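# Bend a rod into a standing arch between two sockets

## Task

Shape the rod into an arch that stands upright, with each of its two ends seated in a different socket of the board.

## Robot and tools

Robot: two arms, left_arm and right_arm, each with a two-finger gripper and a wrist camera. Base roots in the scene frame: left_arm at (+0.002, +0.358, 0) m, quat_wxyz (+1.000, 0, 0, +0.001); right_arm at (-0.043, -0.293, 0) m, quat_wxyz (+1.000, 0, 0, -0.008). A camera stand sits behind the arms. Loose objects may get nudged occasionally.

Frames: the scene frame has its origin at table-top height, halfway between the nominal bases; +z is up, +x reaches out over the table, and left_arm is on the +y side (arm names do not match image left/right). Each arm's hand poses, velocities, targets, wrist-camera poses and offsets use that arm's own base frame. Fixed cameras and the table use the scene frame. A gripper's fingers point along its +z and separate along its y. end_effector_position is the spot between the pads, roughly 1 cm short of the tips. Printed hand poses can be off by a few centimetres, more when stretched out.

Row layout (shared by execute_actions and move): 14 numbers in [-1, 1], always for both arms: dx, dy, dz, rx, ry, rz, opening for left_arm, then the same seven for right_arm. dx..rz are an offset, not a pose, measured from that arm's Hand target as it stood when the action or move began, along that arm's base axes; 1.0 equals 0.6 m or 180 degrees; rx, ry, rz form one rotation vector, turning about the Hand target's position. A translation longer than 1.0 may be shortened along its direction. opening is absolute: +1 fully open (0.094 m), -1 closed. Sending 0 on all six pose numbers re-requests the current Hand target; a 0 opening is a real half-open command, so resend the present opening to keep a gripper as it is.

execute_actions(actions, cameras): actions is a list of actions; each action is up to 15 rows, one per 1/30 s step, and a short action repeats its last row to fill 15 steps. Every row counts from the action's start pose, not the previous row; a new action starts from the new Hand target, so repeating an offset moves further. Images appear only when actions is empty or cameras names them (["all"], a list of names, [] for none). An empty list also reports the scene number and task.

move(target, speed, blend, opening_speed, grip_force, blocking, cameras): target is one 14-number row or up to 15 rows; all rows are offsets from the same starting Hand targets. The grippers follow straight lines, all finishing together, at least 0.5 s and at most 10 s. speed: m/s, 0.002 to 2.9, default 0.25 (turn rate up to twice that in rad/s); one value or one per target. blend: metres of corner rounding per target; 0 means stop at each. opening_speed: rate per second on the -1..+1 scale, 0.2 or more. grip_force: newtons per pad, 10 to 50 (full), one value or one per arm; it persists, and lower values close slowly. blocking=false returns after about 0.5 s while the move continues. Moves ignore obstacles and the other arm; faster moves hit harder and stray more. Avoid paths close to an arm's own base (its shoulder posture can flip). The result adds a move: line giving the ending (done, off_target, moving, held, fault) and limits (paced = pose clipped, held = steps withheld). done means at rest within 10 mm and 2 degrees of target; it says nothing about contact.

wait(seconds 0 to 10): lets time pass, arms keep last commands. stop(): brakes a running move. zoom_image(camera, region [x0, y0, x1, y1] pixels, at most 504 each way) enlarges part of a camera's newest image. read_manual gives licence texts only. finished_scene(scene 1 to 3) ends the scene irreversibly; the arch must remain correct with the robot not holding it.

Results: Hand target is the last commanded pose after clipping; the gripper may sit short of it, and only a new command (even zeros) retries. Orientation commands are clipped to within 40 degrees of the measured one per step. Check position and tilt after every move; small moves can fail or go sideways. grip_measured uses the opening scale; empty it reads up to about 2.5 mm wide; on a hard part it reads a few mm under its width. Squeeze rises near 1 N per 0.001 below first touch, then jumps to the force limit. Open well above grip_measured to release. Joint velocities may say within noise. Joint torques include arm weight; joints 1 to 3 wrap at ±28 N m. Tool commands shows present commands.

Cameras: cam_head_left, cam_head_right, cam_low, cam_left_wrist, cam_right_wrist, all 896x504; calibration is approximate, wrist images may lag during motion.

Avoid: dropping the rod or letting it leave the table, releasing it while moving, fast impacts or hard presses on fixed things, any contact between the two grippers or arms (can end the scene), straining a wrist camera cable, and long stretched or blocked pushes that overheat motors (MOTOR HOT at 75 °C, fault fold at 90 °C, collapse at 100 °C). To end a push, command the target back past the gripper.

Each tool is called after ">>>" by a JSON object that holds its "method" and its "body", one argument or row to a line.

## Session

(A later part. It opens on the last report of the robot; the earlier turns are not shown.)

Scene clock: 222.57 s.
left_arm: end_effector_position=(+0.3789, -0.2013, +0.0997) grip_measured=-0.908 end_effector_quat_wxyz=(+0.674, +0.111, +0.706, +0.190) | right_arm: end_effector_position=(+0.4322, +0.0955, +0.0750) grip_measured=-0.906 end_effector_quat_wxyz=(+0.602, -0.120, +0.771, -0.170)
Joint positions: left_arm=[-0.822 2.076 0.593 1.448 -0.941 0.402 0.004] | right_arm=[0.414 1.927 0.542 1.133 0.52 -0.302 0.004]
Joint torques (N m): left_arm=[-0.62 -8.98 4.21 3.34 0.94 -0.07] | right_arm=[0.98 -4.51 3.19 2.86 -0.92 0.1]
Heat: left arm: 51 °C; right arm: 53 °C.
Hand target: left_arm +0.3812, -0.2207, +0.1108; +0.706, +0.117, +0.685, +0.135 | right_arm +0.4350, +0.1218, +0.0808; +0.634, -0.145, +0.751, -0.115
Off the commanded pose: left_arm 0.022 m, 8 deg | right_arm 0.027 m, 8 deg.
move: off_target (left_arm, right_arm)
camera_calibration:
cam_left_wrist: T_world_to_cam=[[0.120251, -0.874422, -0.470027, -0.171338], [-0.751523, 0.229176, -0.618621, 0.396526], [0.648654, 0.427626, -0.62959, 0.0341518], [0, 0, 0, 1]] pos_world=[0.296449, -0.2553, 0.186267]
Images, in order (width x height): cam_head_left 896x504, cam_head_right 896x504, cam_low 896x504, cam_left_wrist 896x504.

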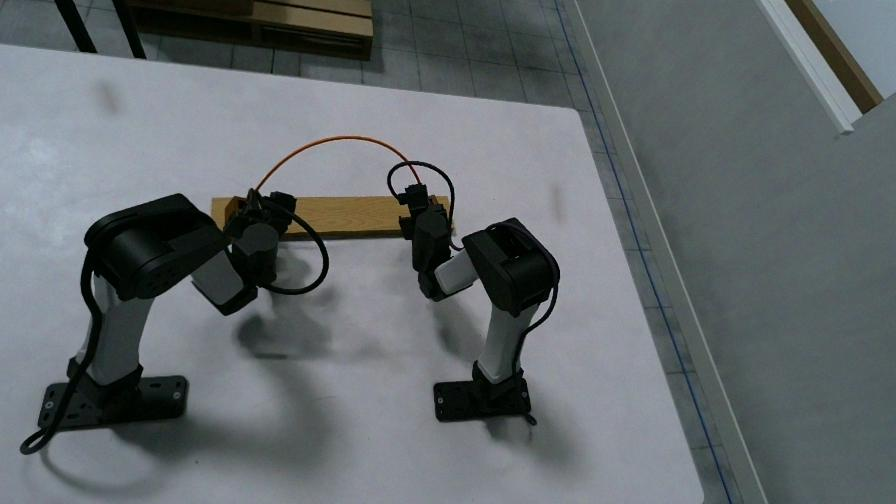

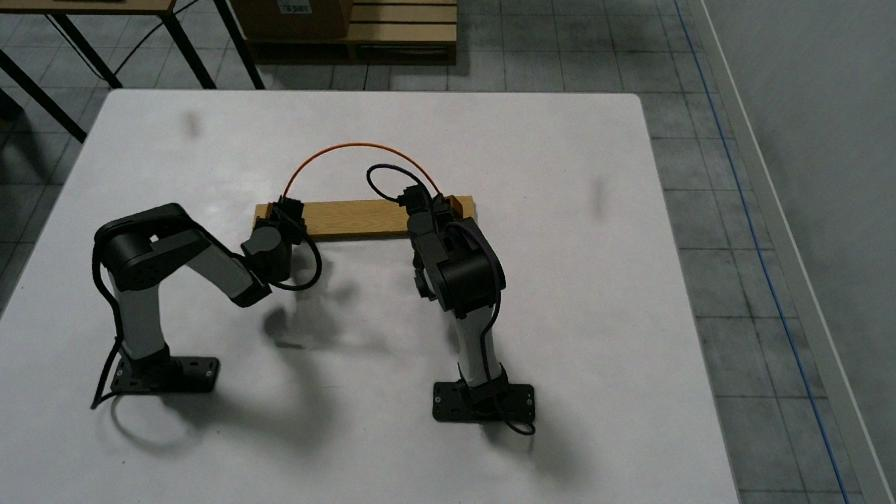

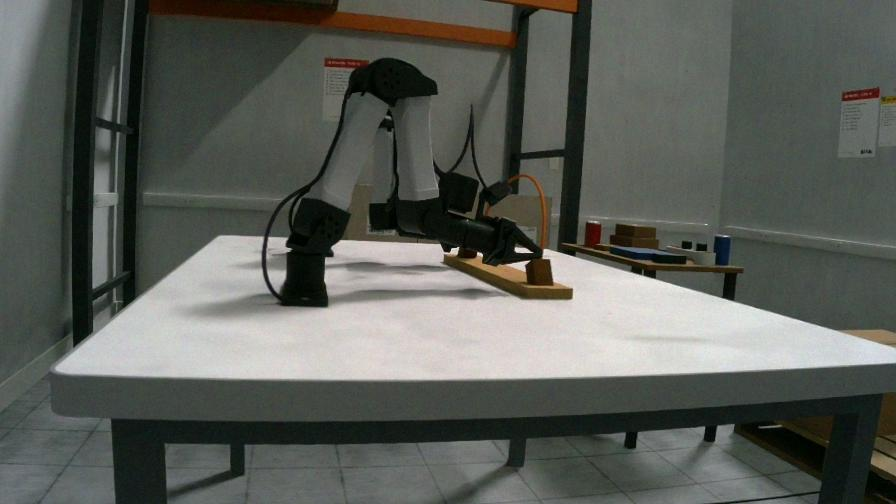

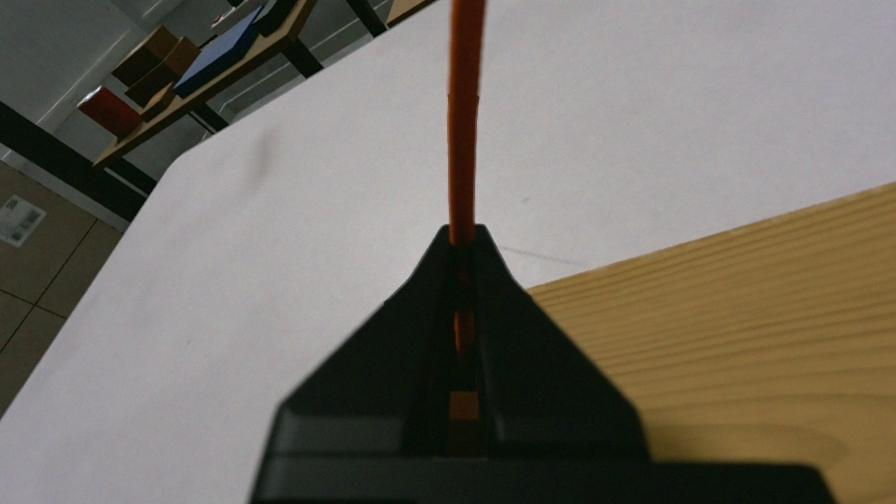

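>>> {"method": "move", "body": {
  "target": [0.0,0.04,0.0,0,0,0,-1,0.0,-0.045,0.0,0,0,0,-1],
  "speed": 0.03,
  "cameras": ["cam_low","cam_left_wrist","cam_head_left","cam_head_right"]
}}

>>> {"method": "zoom_image", "body": {
  "camera": "cam_low",
  "region": [420, 150, 600, 310]
}}

Scene clock: 226.73 s.
left_arm: end_effector_position=(+0.3811, -0.1964, +0.1013) grip_measured=-0.908 end_effector_quat_wxyz=(+0.686, +0.129, +0.698, +0.159) | right_arm: end_effector_position=(+0.4346, +0.0900, +0.0756) grip_measured=-0.906 end_effector_quat_wxyz=(+0.615, -0.144, +0.763, -0.134)
Joint positions: left_arm=[-0.778 2.069 0.542 1.516 -0.822 0.402 0.004] | right_arm=[0.344 1.927 0.51 1.194 0.364 -0.32 0.004]
Joint torques (N m): left_arm=[0.79 -10.84 2.61 2.97 0.36 -0.15] | right_arm=[-0.76 -5 2.62 2.7 -0.36 0.09]
Heat: left arm: 52 °C; right arm: 53 °C.
Hand target: left_arm +0.3812, -0.1966, +0.1108; +0.706, +0.117, +0.685, +0.135 | right_arm +0.4349, +0.0948, +0.0808; +0.633, -0.145, +0.751, -0.115
Off the commanded pose: left_arm 0.009 m, 4 deg | right_arm 0.007 m, 3 deg.
joint sent to its limit (left arm) — joint 4 (wrist pitch), upper limit. The joint targets still meet the commanded pose.
move: off_target (left_arm, right_arm)
camera_calibration:
cam_left_wrist: T_world_to_cam=[[0.061831, -0.889943, -0.45186, -0.149062], [-0.723735, 0.271779, -0.634305, 0.3974], [0.687302, 0.366247, -0.627279, 0.00459946], [0, 0, 0, 1]] pos_world=[0.293668, -0.242347, 0.187603]
Images, in order (width x height): cam_head_left 896x504, cam_head_right 896x504, cam_low 896x504, cam_left_wrist 896x504.

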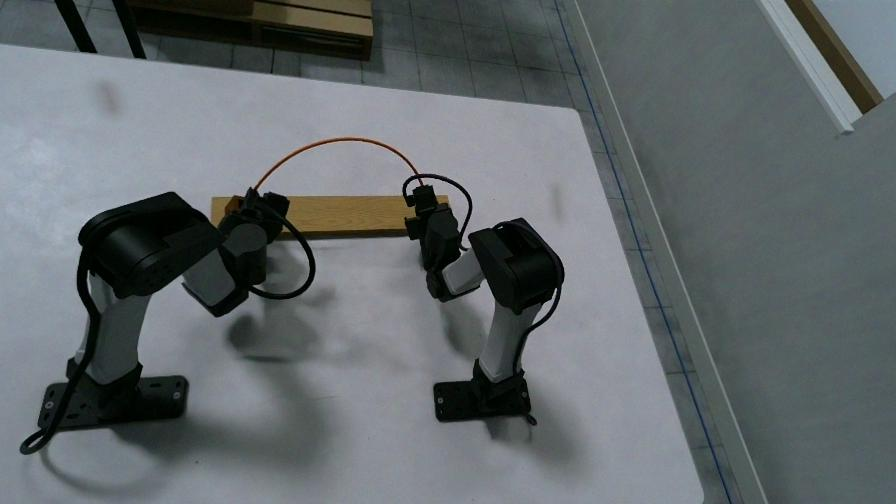

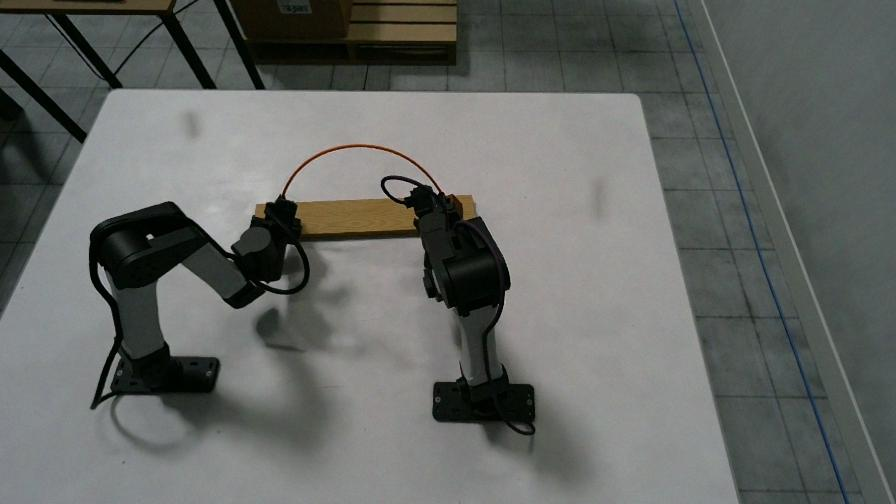

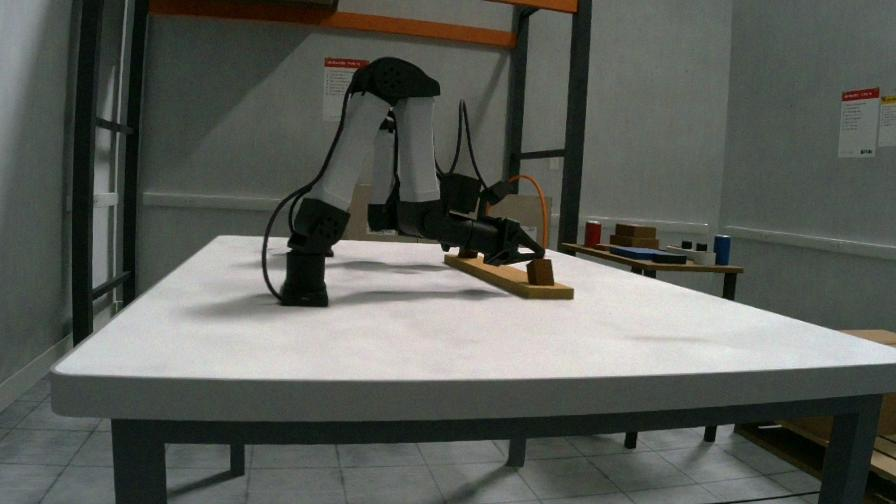

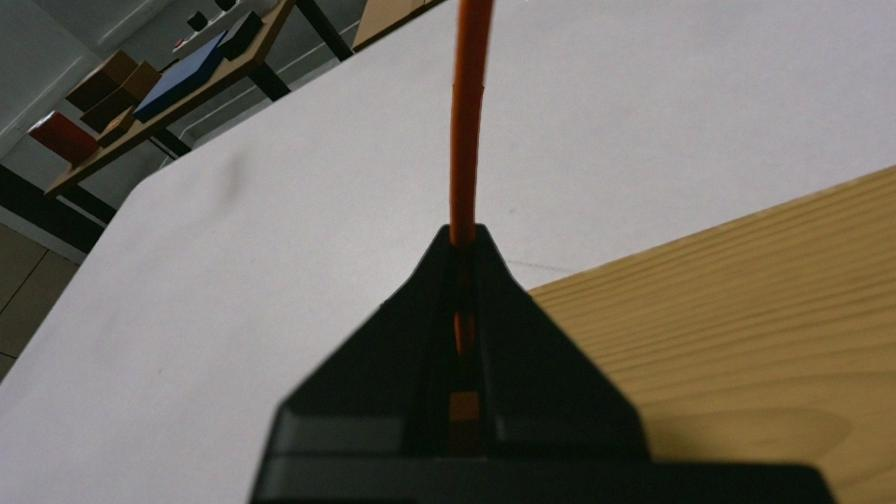

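Scaled by 2.800 from the camera's 896x504 image, which has a finer 1280x720 frame.

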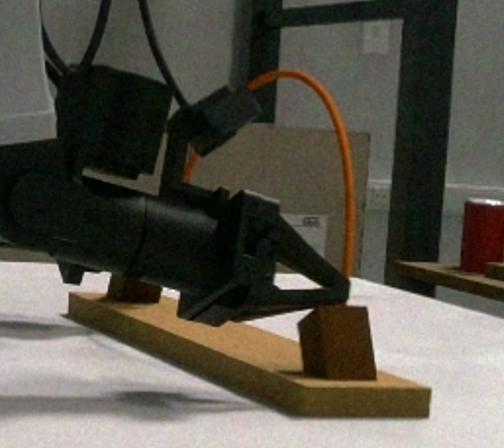

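>>> {"method": "move", "body": {
  "target": [0,0,0,0,0,0,-0.4,0,-0.004,0,0,0,0,-1],
  "opening_speed": 0.2,
  "speed": 0.02,
  "cameras": ["cam_low","cam_left_wrist","cam_head_left","cam_head_right"]
}}

>>> {"method": "zoom_image", "body": {
  "camera": "cam_low",
  "region": [440, 150, 580, 300]
}}

Scene clock: 233.67 s.
left_arm: end_effector_position=(+0.3823, -0.1958, +0.0992) grip_measured=-0.402 end_effector_quat_wxyz=(+0.685, +0.136, +0.699, +0.155) | right_arm: end_effector_position=(+0.4355, +0.0895, +0.0758) grip_measured=-0.906 end_effector_quat_wxyz=(+0.616, -0.148, +0.762, -0.132)
Joint positions: left_arm=[-0.767 2.069 0.537 1.513 -0.798 0.402 0.028] | right_arm=[0.336 1.927 0.51 1.196 0.346 -0.326 0.004]
Joint torques (N m): left_arm=[-0.12 -10.81 3.03 3.02 0.11 -0.17] | right_arm=[-0.72 -5.09 2.39 2.7 -0.27 0.15]
Heat: left arm: 51 °C; right arm: 53 °C.
Hand target: left_arm +0.3812, -0.1967, +0.1108; +0.706, +0.117, +0.685, +0.135 | right_arm +0.4349, +0.0924, +0.0808; +0.633, -0.145, +0.751, -0.115
Off the commanded pose: left_arm 0.012 m, 4 deg | right_arm 0.006 m, 3 deg.
joint sent to its limit (left arm) — joint 4 (wrist pitch), upper limit. The joint targets still meet the commanded pose.
move: off_target (left_arm, right_arm)
camera_calibration:
cam_left_wrist: T_world_to_cam=[[0.0459712, -0.888058, -0.457427, -0.142632], [-0.723799, 0.285983, -0.627956, 0.398947], [0.688478, 0.359953, -0.629629, 0.000819166], [0, 0, 0, 1]] pos_world=[0.294751, -0.241053, 0.185793]
Images, in order (width x height): cam_head_left 896x504, cam_head_right 896x504, cam_low 896x504, cam_left_wrist 896x504.

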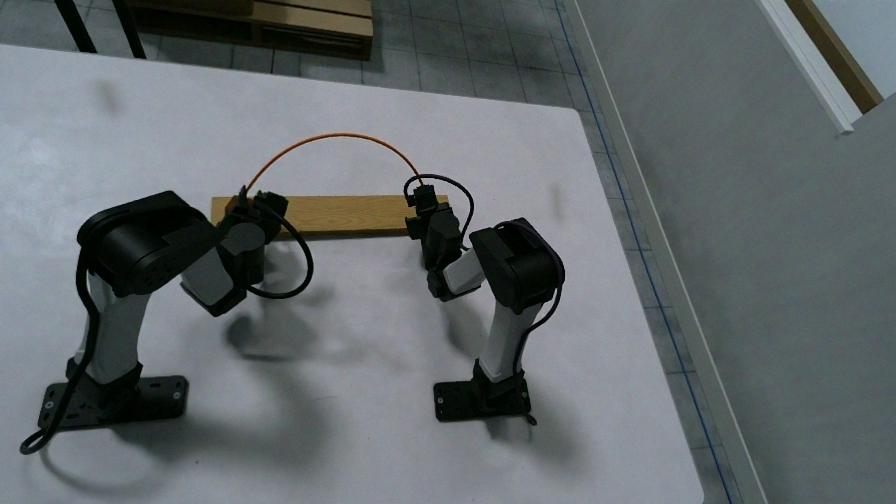

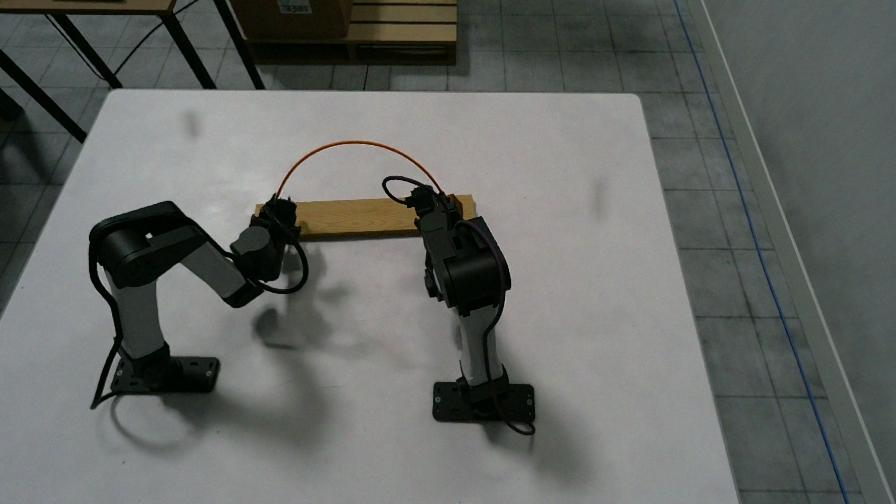

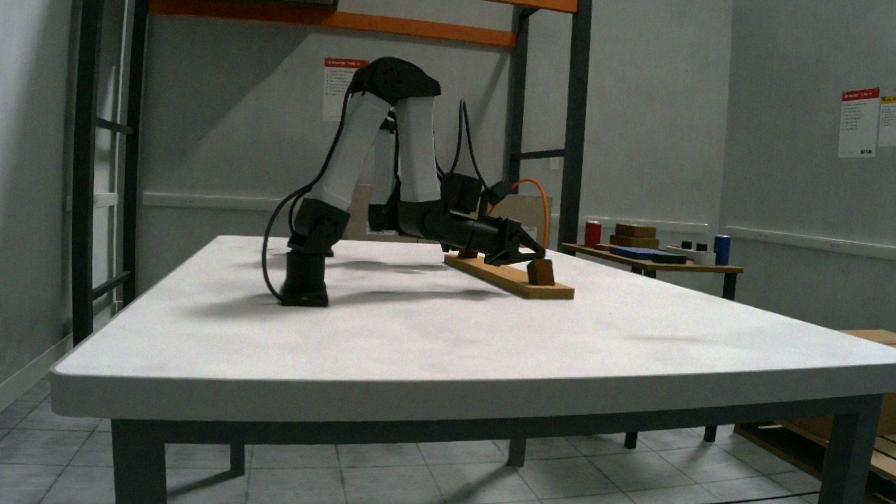

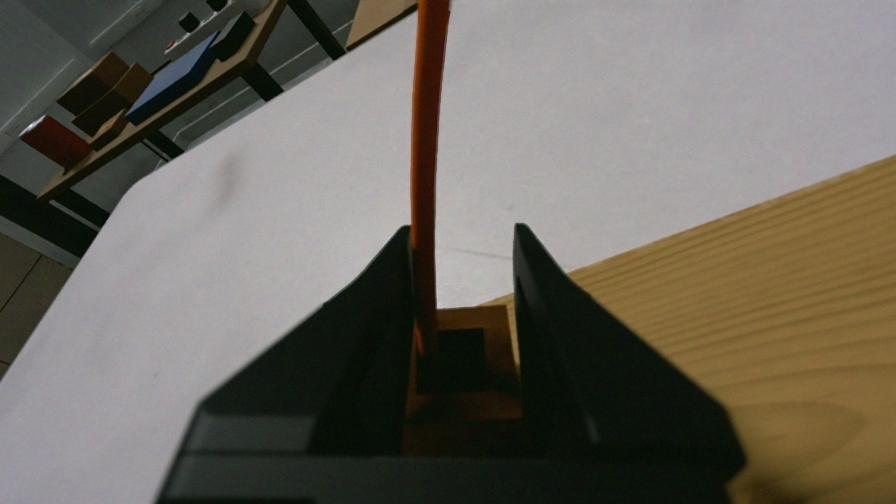

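Scaled by 3.360 from the camera's 896x504 image, which has a finer 1280x720 frame.

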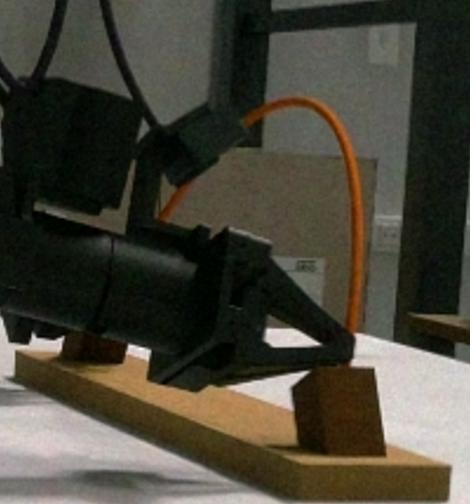

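>>> {"method": "move", "body": {
  "target": [
    [0,0,0,0,0,0,0.2,0,0,0,0,0,0,-1],
    [0,-0.026,0.06,0.04,0,0,0.2,0,0,0,0,0,0,-1],
    [0,-0.065,0.12,0.11,0,0,0.2,0,0,0,0,0,0,-1]
  ],
  "speed": 0.06,
  "blend": [0,0.01,0],
  "cameras": ["cam_low","cam_left_wrist","cam_head_left","cam_head_right"]
}}

>>> {"method": "zoom_image", "body": {
  "camera": "cam_low",
  "region": [440, 150, 580, 300]
}}

Scene clock: 243.03 s.
left_arm: end_effector_position=(+0.3809, -0.2320, +0.1626) grip_measured=+0.198 end_effector_quat_wxyz=(+0.661, +0.253, +0.658, +0.256) | right_arm: end_effector_position=(+0.4355, +0.0895, +0.0758) grip_measured=-0.906 end_effector_quat_wxyz=(+0.616, -0.148, +0.762, -0.132)
Joint positions: left_arm=[-0.844 1.849 0.65 1.208 -0.847 0.743 0.056] | right_arm=[0.336 1.927 0.51 1.196 0.346 -0.326 0.004]
Joint torques (N m): left_arm=[-0.8 -12.74 7.32 2.41 -0.06 0.07] | right_arm=[-0.72 -5.09 2.39 2.7 -0.28 0.15]
Heat: left arm: 50 °C; right arm: 52 °C.
Hand target: left_arm +0.3813, -0.2356, +0.1829; +0.676, +0.237, +0.651, +0.251 | right_arm +0.4349, +0.0924, +0.0808; +0.633, -0.145, +0.751, -0.115
Off the commanded pose: left_arm 0.021 m, 3 deg | right_arm 0.006 m, 3 deg.
move: off_target (left_arm, right_arm)
camera_calibration:
cam_left_wrist: T_world_to_cam=[[0.0317024, -0.699692, -0.713741, -0.0549612], [-0.705136, 0.490439, -0.512106, 0.469585], [0.708363, 0.51952, -0.47783, 0.0594295], [0, 0, 0, 1]] pos_world=[0.290766, -0.299634, 0.229646]
Images, in order (width x height): cam_head_left 896x504, cam_head_right 896x504, cam_low 896x504, cam_left_wrist 896x504.

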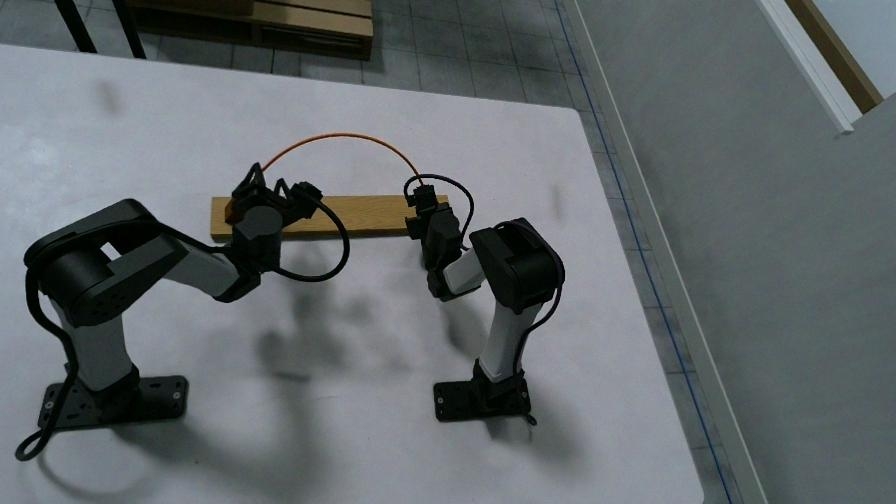

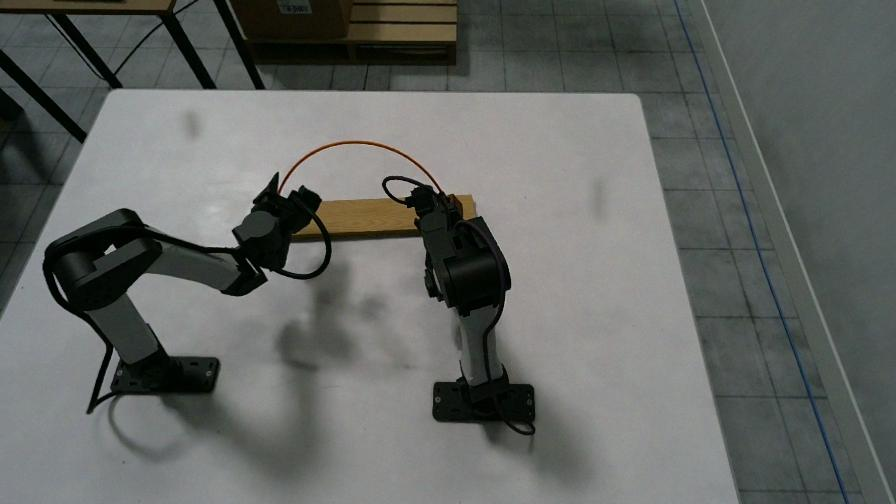

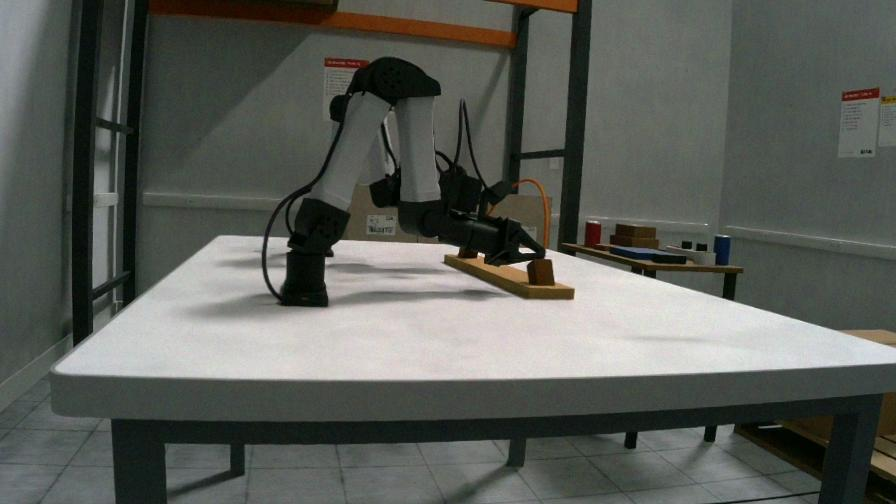

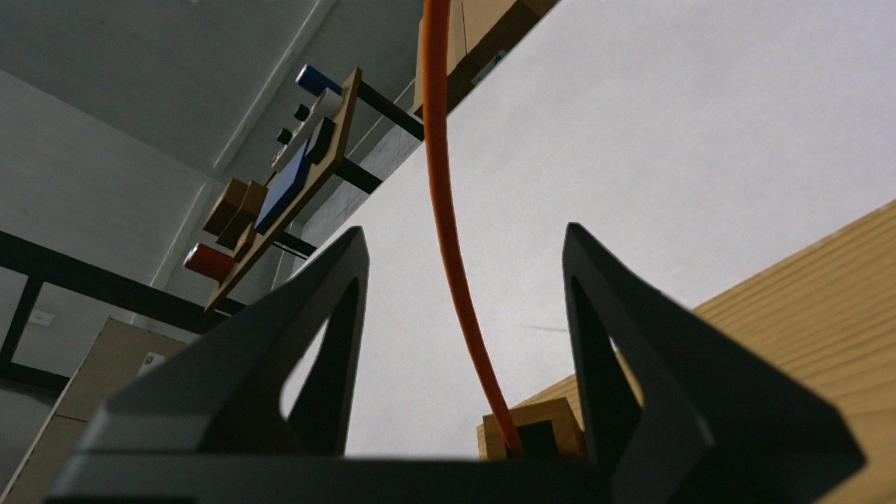

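Scaled by 3.360 from the camera's 896x504 image, which has a finer 1280x720 frame.

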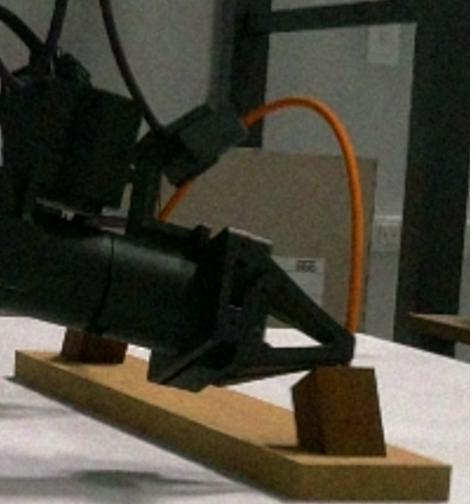

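>>> {"method": "zoom_image", "body": {
  "camera": "cam_left_wrist",
  "region": [360, 100, 580, 460]
}}

Scaled by 1.400 from the camera's 896x504 image, which has a finer 1280x720 frame.

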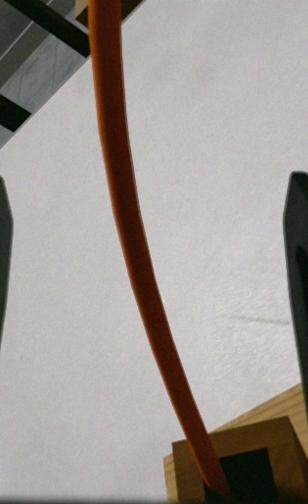

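>>> {"method": "move", "body": {
  "target": [0.036,0.006,0.008,0.005,-0.006,0,0.2,0,0,0,0,0,0,-1],
  "speed": 0.04,
  "cameras": ["cam_left_wrist"]
}}

>>> {"method": "zoom_image", "body": {
  "camera": "cam_left_wrist",
  "region": [360, 100, 580, 460]
}}

Scene clock: 248.97 s.
left_arm: end_effector_position=(+0.3976, -0.2292, +0.1799) grip_measured=+0.198 end_effector_quat_wxyz=(+0.672, +0.245, +0.648, +0.261) | right_arm: end_effector_position=(+0.4355, +0.0895, +0.0758) grip_measured=-0.906 end_effector_quat_wxyz=(+0.616, -0.148, +0.762, -0.132)
Joint positions: left_arm=[-0.801 1.849 0.7 1.207 -0.81 0.774 0.056] | right_arm=[0.336 1.927 0.51 1.196 0.346 -0.326 0.004]
Joint torques (N m): left_arm=[0.54 -9.42 7.62 2.51 0.16 0.07] | right_arm=[-0.72 -5.08 2.37 2.7 -0.27 0.15]
Heat: left arm: 50 °C; right arm: 52 °C.
Hand target: left_arm +0.4028, -0.2321, +0.1876; +0.680, +0.240, +0.643, +0.258 | right_arm +0.4349, +0.0924, +0.0808; +0.633, -0.145, +0.751, -0.115
Off the commanded pose: left_arm 0.010 m, 1 deg | right_arm 0.006 m, 3 deg.
move: off_target (right_arm)
camera_calibration:
cam_left_wrist: T_world_to_cam=[[0.0606424, -0.702883, -0.708715, -0.0542789], [-0.689843, 0.483652, -0.5387, 0.485955], [0.721415, 0.52157, -0.455549, 0.0457192], [0, 0, 0, 1]] pos_world=[0.305541, -0.297031, 0.244143]
Images, in order (width x height): cam_left_wrist 896x504.

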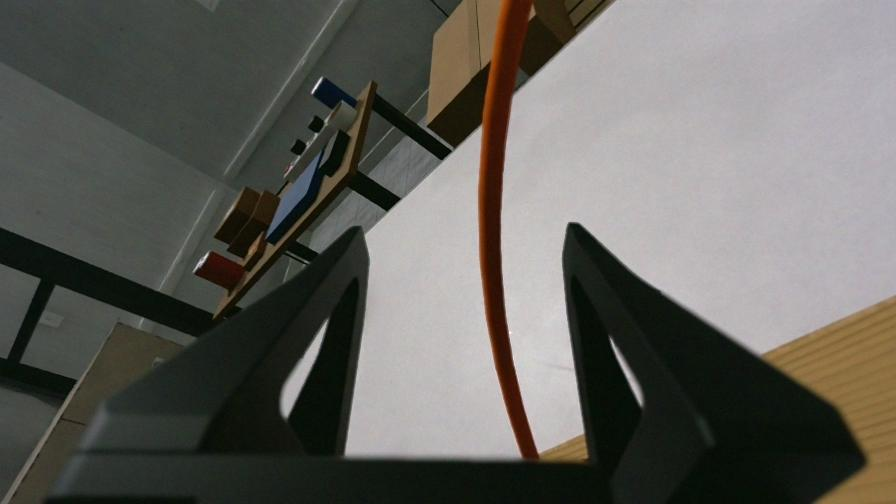

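Scaled by 1.400 from the camera's 896x504 image, which has a finer 1280x720 frame.

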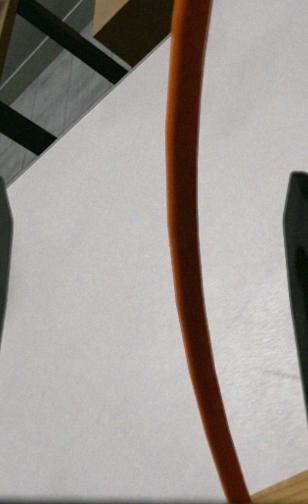

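>>> {"method": "move", "body": {
  "target": [0.022,-0.002,-0.01,0.0,-0.004,0,0.2,0,0,0,0,0,0,-1],
  "speed": 0.04,
  "cameras": ["cam_left_wrist","cam_head_left","cam_head_right"]
}}

>>> {"method": "zoom_image", "body": {
  "camera": "cam_left_wrist",
  "region": [360, 100, 580, 460]
}}

>>> {"method": "zoom_image", "body": {
  "camera": "cam_head_right",
  "region": [230, 120, 380, 260]
}}

>>> {"method": "zoom_image", "body": {
  "camera": "cam_head_left",
  "region": [200, 120, 350, 260]
}}

Scene clock: 253.93 s.
left_arm: end_effector_position=(+0.4103, -0.2307, +0.1707) grip_measured=+0.198 end_effector_quat_wxyz=(+0.669, +0.251, +0.647, +0.265) | right_arm: end_effector_position=(+0.4355, +0.0895, +0.0758) grip_measured=-0.906 end_effector_quat_wxyz=(+0.616, -0.148, +0.762, -0.132)
Joint positions: left_arm=[-0.776 1.905 0.735 1.221 -0.783 0.782 0.056] | right_arm=[0.336 1.927 0.51 1.196 0.346 -0.326 0.004]
Joint torques (N m): left_arm=[0.62 -9.37 7.57 2.85 0.15 0.06] | right_arm=[-0.73 -5.08 2.39 2.7 -0.27 0.15]
Heat: left arm: 51 °C; right arm: 52 °C.
Hand target: left_arm +0.4160, -0.2334, +0.1815; +0.684, +0.238, +0.639, +0.260 | right_arm +0.4349, +0.0924, +0.0808; +0.633, -0.145, +0.751, -0.115
Off the commanded pose: left_arm 0.013 m, 3 deg | right_arm 0.006 m, 3 deg.
move: off_target (left_arm, right_arm)
camera_calibration:
cam_left_wrist: T_world_to_cam=[[0.0565256, -0.691914, -0.719764, -0.0564754], [-0.691782, 0.492669, -0.527935, 0.491573], [0.719891, 0.527761, -0.450805, 0.0344633], [0, 0, 0, 1]] pos_world=[0.318444, -0.299448, 0.234406]
Images, in order (width x height): cam_head_left 896x504, cam_head_right 896x504, cam_left_wrist 896x504.

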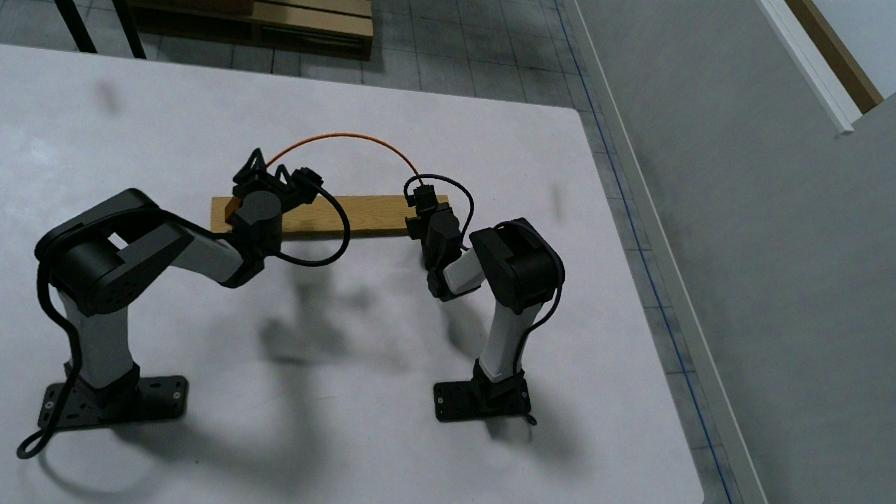

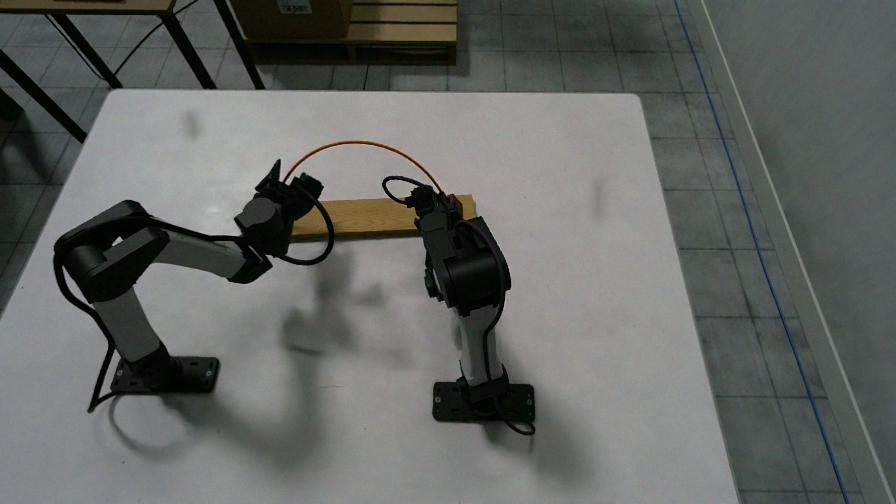

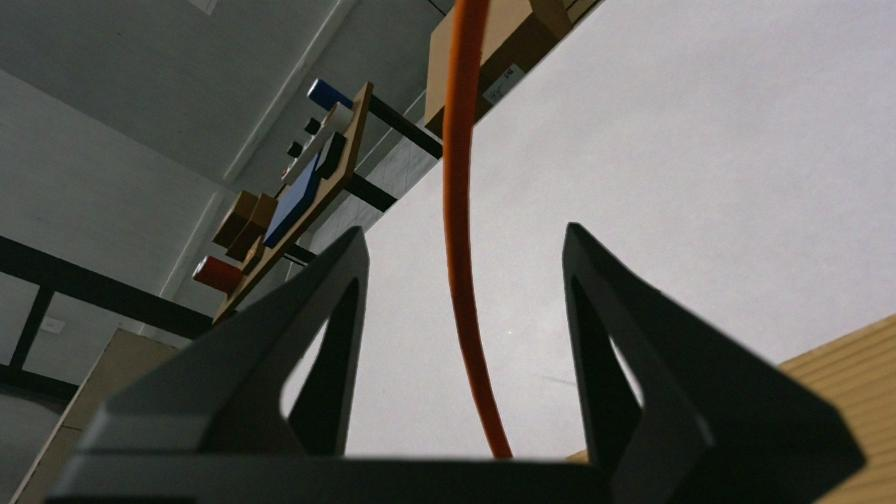

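Scaled by 1.400 from the camera's 896x504 image, which has a finer 1280x720 frame.

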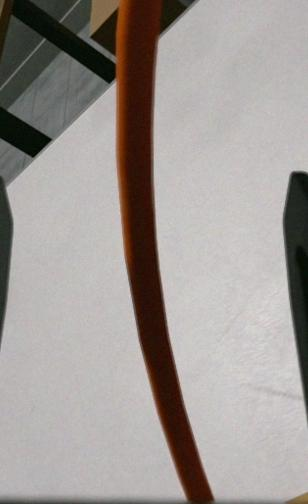

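Scaled by 3.360 from the camera's 896x504 image, which has a finer 1280x720 frame.

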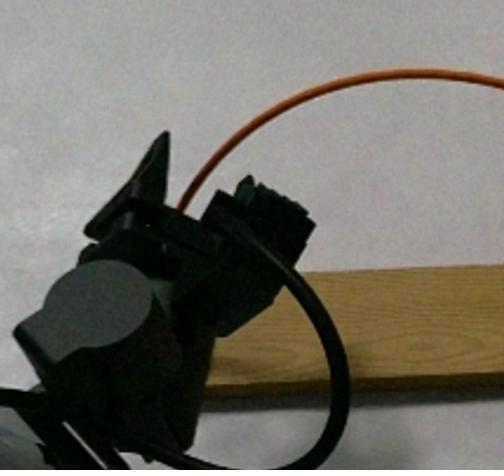

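Scaled by 3.360 from the camera's 896x504 image, which has a finer 1280x720 frame.

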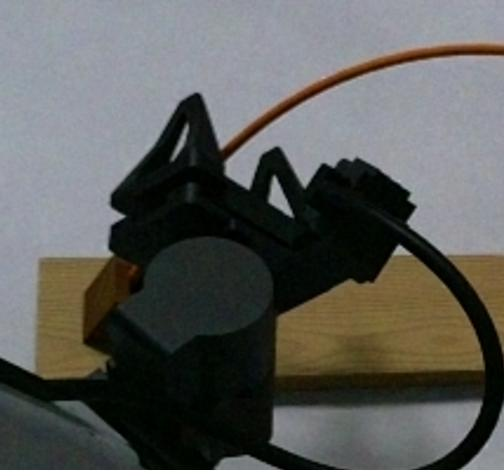

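>>> {"method": "move", "body": {
  "target": [0,0,0,0,0,0,-0.85,0,0,0,0,0,0,-1],
  "speed": 0.02,
  "opening_speed": 0.4,
  "cameras": ["cam_left_wrist"]
}}

>>> {"method": "move", "body": {
  "target": [0,0,0,0,0,0,-1,0,0,0,0,0,0,-1],
  "speed": 0.02,
  "opening_speed": 0.2,
  "cameras": ["cam_left_wrist","cam_low"]
}}

>>> {"method": "zoom_image", "body": {
  "camera": "cam_low",
  "region": [440, 150, 580, 300]
}}

Scene clock: 259.03 s.
left_arm: end_effector_position=(+0.4103, -0.2308, +0.1709) grip_measured=-0.847 end_effector_quat_wxyz=(+0.669, +0.251, +0.647, +0.265) | right_arm: end_effector_position=(+0.4355, +0.0895, +0.0758) grip_measured=-0.906 end_effector_quat_wxyz=(+0.616, -0.148, +0.762, -0.132)
Joint positions: left_arm=[-0.776 1.905 0.735 1.221 -0.783 0.783 0.007] | right_arm=[0.336 1.927 0.51 1.196 0.346 -0.326 0.004]
Joint torques (N m): left_arm=[0.65 -9.33 7.58 2.84 0.16 0.06] | right_arm=[-0.72 -5.08 2.37 2.7 -0.27 0.15]
Heat: left arm: 50 °C; right arm: 52 °C.
Hand target: left_arm +0.4160, -0.2334, +0.1816; +0.684, +0.238, +0.639, +0.260 | right_arm +0.4349, +0.0924, +0.0808; +0.633, -0.145, +0.751, -0.115
Off the commanded pose: left_arm 0.012 m, 2 deg | right_arm 0.006 m, 3 deg.
move: off_target (left_arm, right_arm)
camera_calibration:
cam_left_wrist: T_world_to_cam=[[0.0564404, -0.692021, -0.719667, -0.056425], [-0.691115, 0.493125, -0.528383, 0.491584], [0.720538, 0.527195, -0.450434, 0.0341196], [0, 0, 0, 1]] pos_world=[0.318341, -0.299447, 0.234506]
Images, in order (width x height): cam_left_wrist 896x504.

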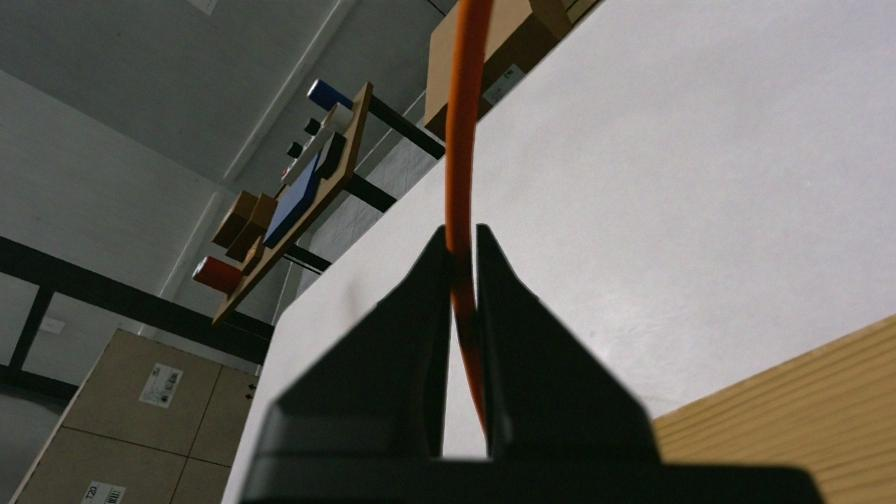

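Scene clock: 260.00 s.
left_arm: end_effector_position=(+0.4103, -0.2309, +0.1706) grip_measured=-0.909 end_effector_quat_wxyz=(+0.670, +0.249, +0.648, +0.263) | right_arm: end_effector_position=(+0.4355, +0.0893, +0.0758) grip_measured=-0.906 end_effector_quat_wxyz=(+0.616, -0.148, +0.762, -0.132)
Joint positions: left_arm=[-0.776 1.907 0.735 1.225 -0.783 0.778 0.004] | right_arm=[0.336 1.927 0.51 1.196 0.346 -0.326 0.004]
Joint torques (N m): left_arm=[0.61 -9.59 7.58 2.81 0.16 0.11] | right_arm=[-0.69 -5.08 2.39 2.7 -0.27 0.15]
Heat: left arm: 50 °C; right arm: 53 °C.
Hand target: left_arm +0.4160, -0.2334, +0.1816; +0.684, +0.238, +0.639, +0.260 | right_arm +0.4349, +0.0924, +0.0808; +0.633, -0.145, +0.751, -0.115
Off the commanded pose: left_arm 0.013 m, 2 deg | right_arm 0.006 m, 3 deg.
move: off_target (left_arm, right_arm)
camera_calibration:
cam_left_wrist: T_world_to_cam=[[0.0569148, -0.696206, -0.715583, -0.058563], [-0.690536, 0.490201, -0.531849, 0.491193], [0.721056, 0.524405, -0.452855, 0.0335339], [0, 0, 0, 1]] pos_world=[0.31834, -0.299141, 0.23452]
Images, in order (width x height): cam_low 896x504, cam_left_wrist 896x504.

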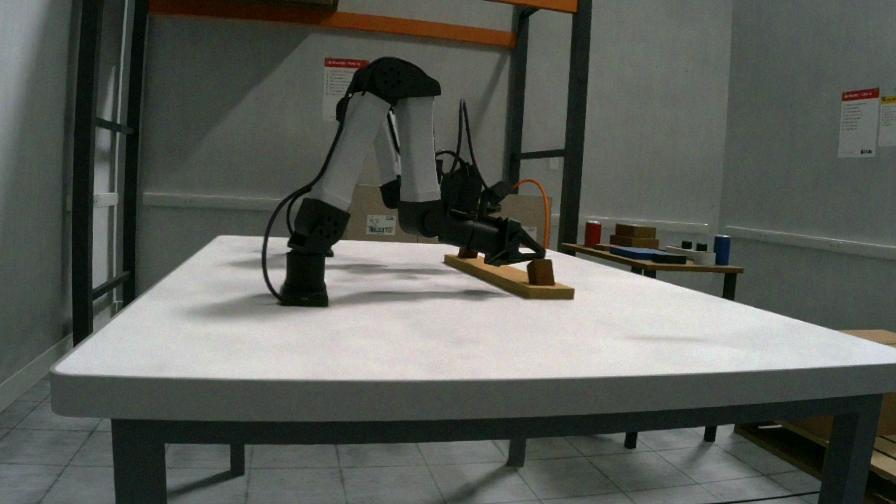

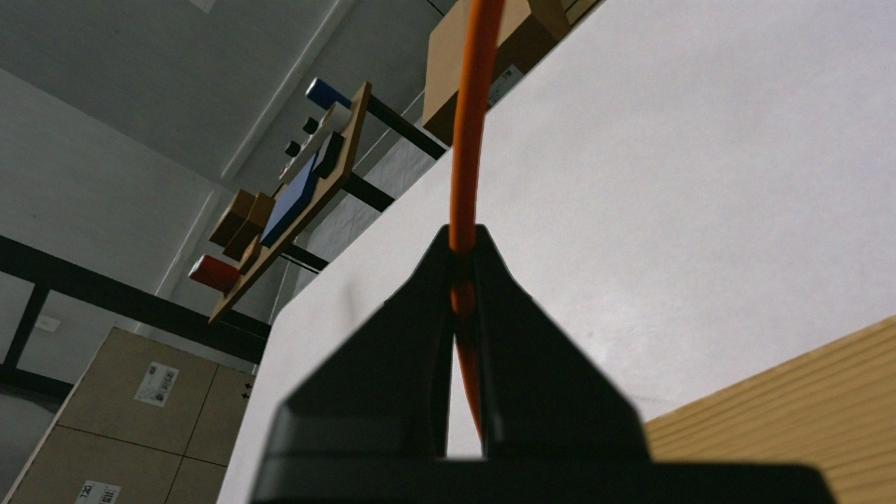

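Scaled by 3.360 from the camera's 896x504 image, which has a finer 1280x720 frame.

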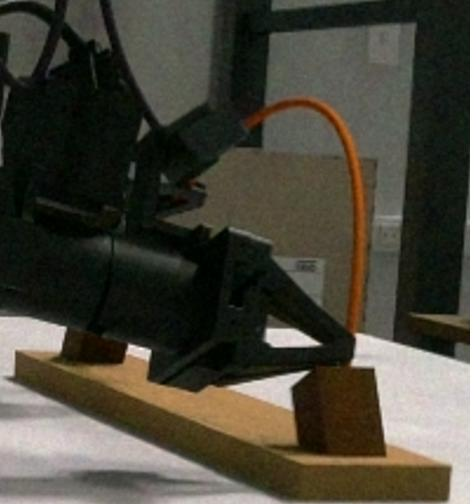

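>>> {"method": "move", "body": {
  "target": [0,0,0,0,0,0,-1,0,0,0.0,0,0,0,-0.4],
  "speed": 0.02,
  "opening_speed": 0.2,
  "cameras": ["cam_right_wrist","cam_low","cam_head_right"]
}}

>>> {"method": "zoom_image", "body": {
  "camera": "cam_low",
  "region": [440, 150, 580, 300]
}}

Scene clock: 266.03 s.
left_arm: end_effector_position=(+0.4103, -0.2310, +0.1708) grip_measured=-0.909 end_effector_quat_wxyz=(+0.671, +0.248, +0.647, +0.263) | right_arm: end_effector_position=(+0.4358, +0.0875, +0.0724) grip_measured=-0.403 end_effector_quat_wxyz=(+0.611, -0.151, +0.766, -0.129)
Joint positions: left_arm=[-0.776 1.907 0.735 1.226 -0.782 0.778 0.004] | right_arm=[0.325 1.927 0.51 1.182 0.33 -0.326 0.028]
Joint torques (N m): left_arm=[0.62 -9.55 7.6 2.79 0.16 0.12] | right_arm=[0.13 -5.14 2.36 2.84 -0.12 0.15]
Heat: left arm: 51 °C; right arm: 53 °C.
Hand target: left_arm +0.4160, -0.2334, +0.1816; +0.684, +0.238, +0.639, +0.260 | right_arm +0.4349, +0.0925, +0.0808; +0.633, -0.145, +0.751, -0.115
Off the commanded pose: left_arm 0.012 m, 2 deg | right_arm 0.010 m, 4 deg.
move: off_target (left_arm, right_arm)
camera_calibration:
cam_right_wrist: T_world_to_cam=[[0.107084, -0.924041, 0.366989, 0.00894653], [-0.832962, -0.284916, -0.474339, 0.424529], [0.54287, -0.254894, -0.800201, -0.0274275], [0, 0, 0, 1]] pos_world=[0.367548, 0.122231, 0.17614]
Images, in order (width x height): cam_head_right 896x504, cam_low 896x504, cam_right_wrist 896x504.

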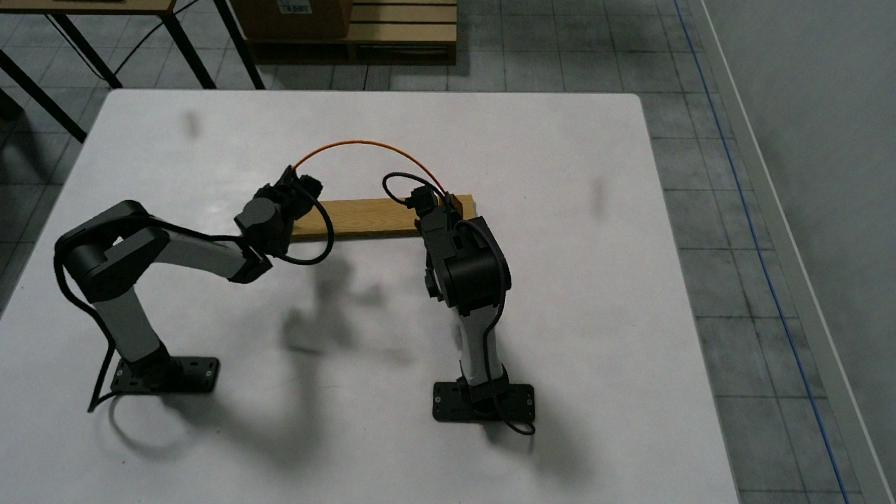

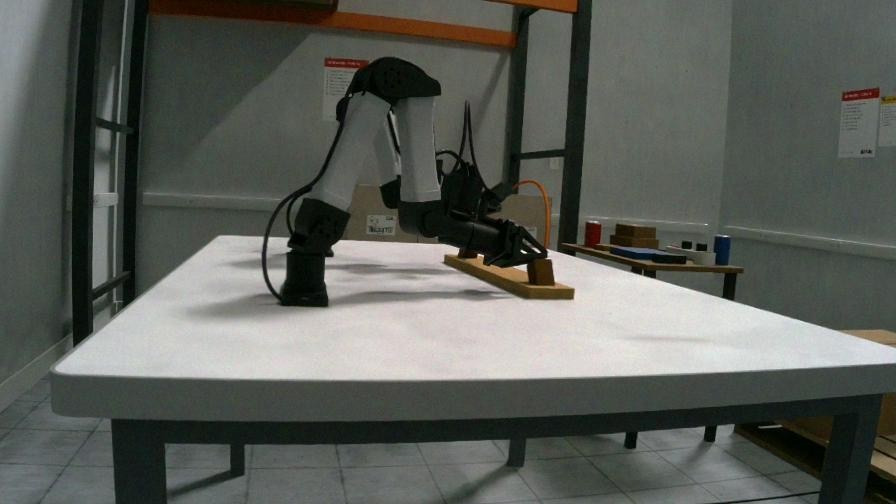

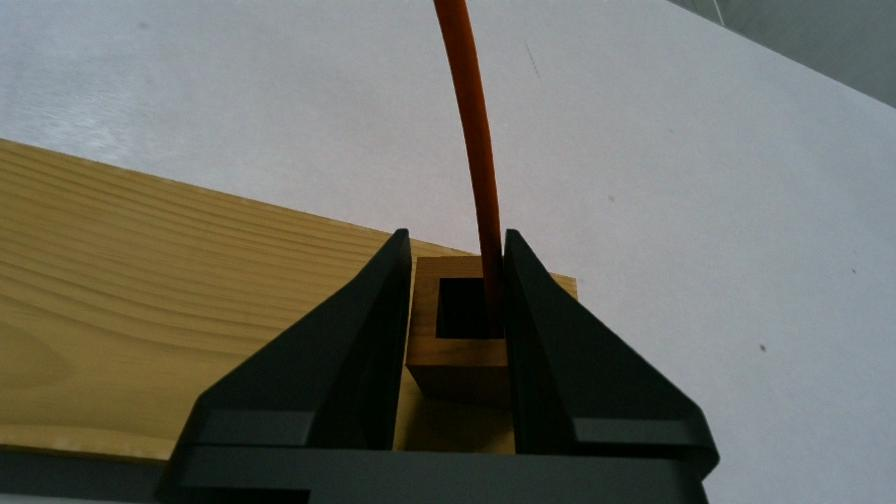

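Scaled by 3.360 from the camera's 896x504 image, which has a finer 1280x720 frame.

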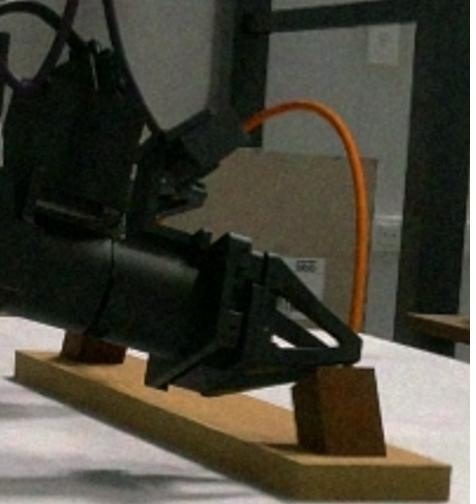

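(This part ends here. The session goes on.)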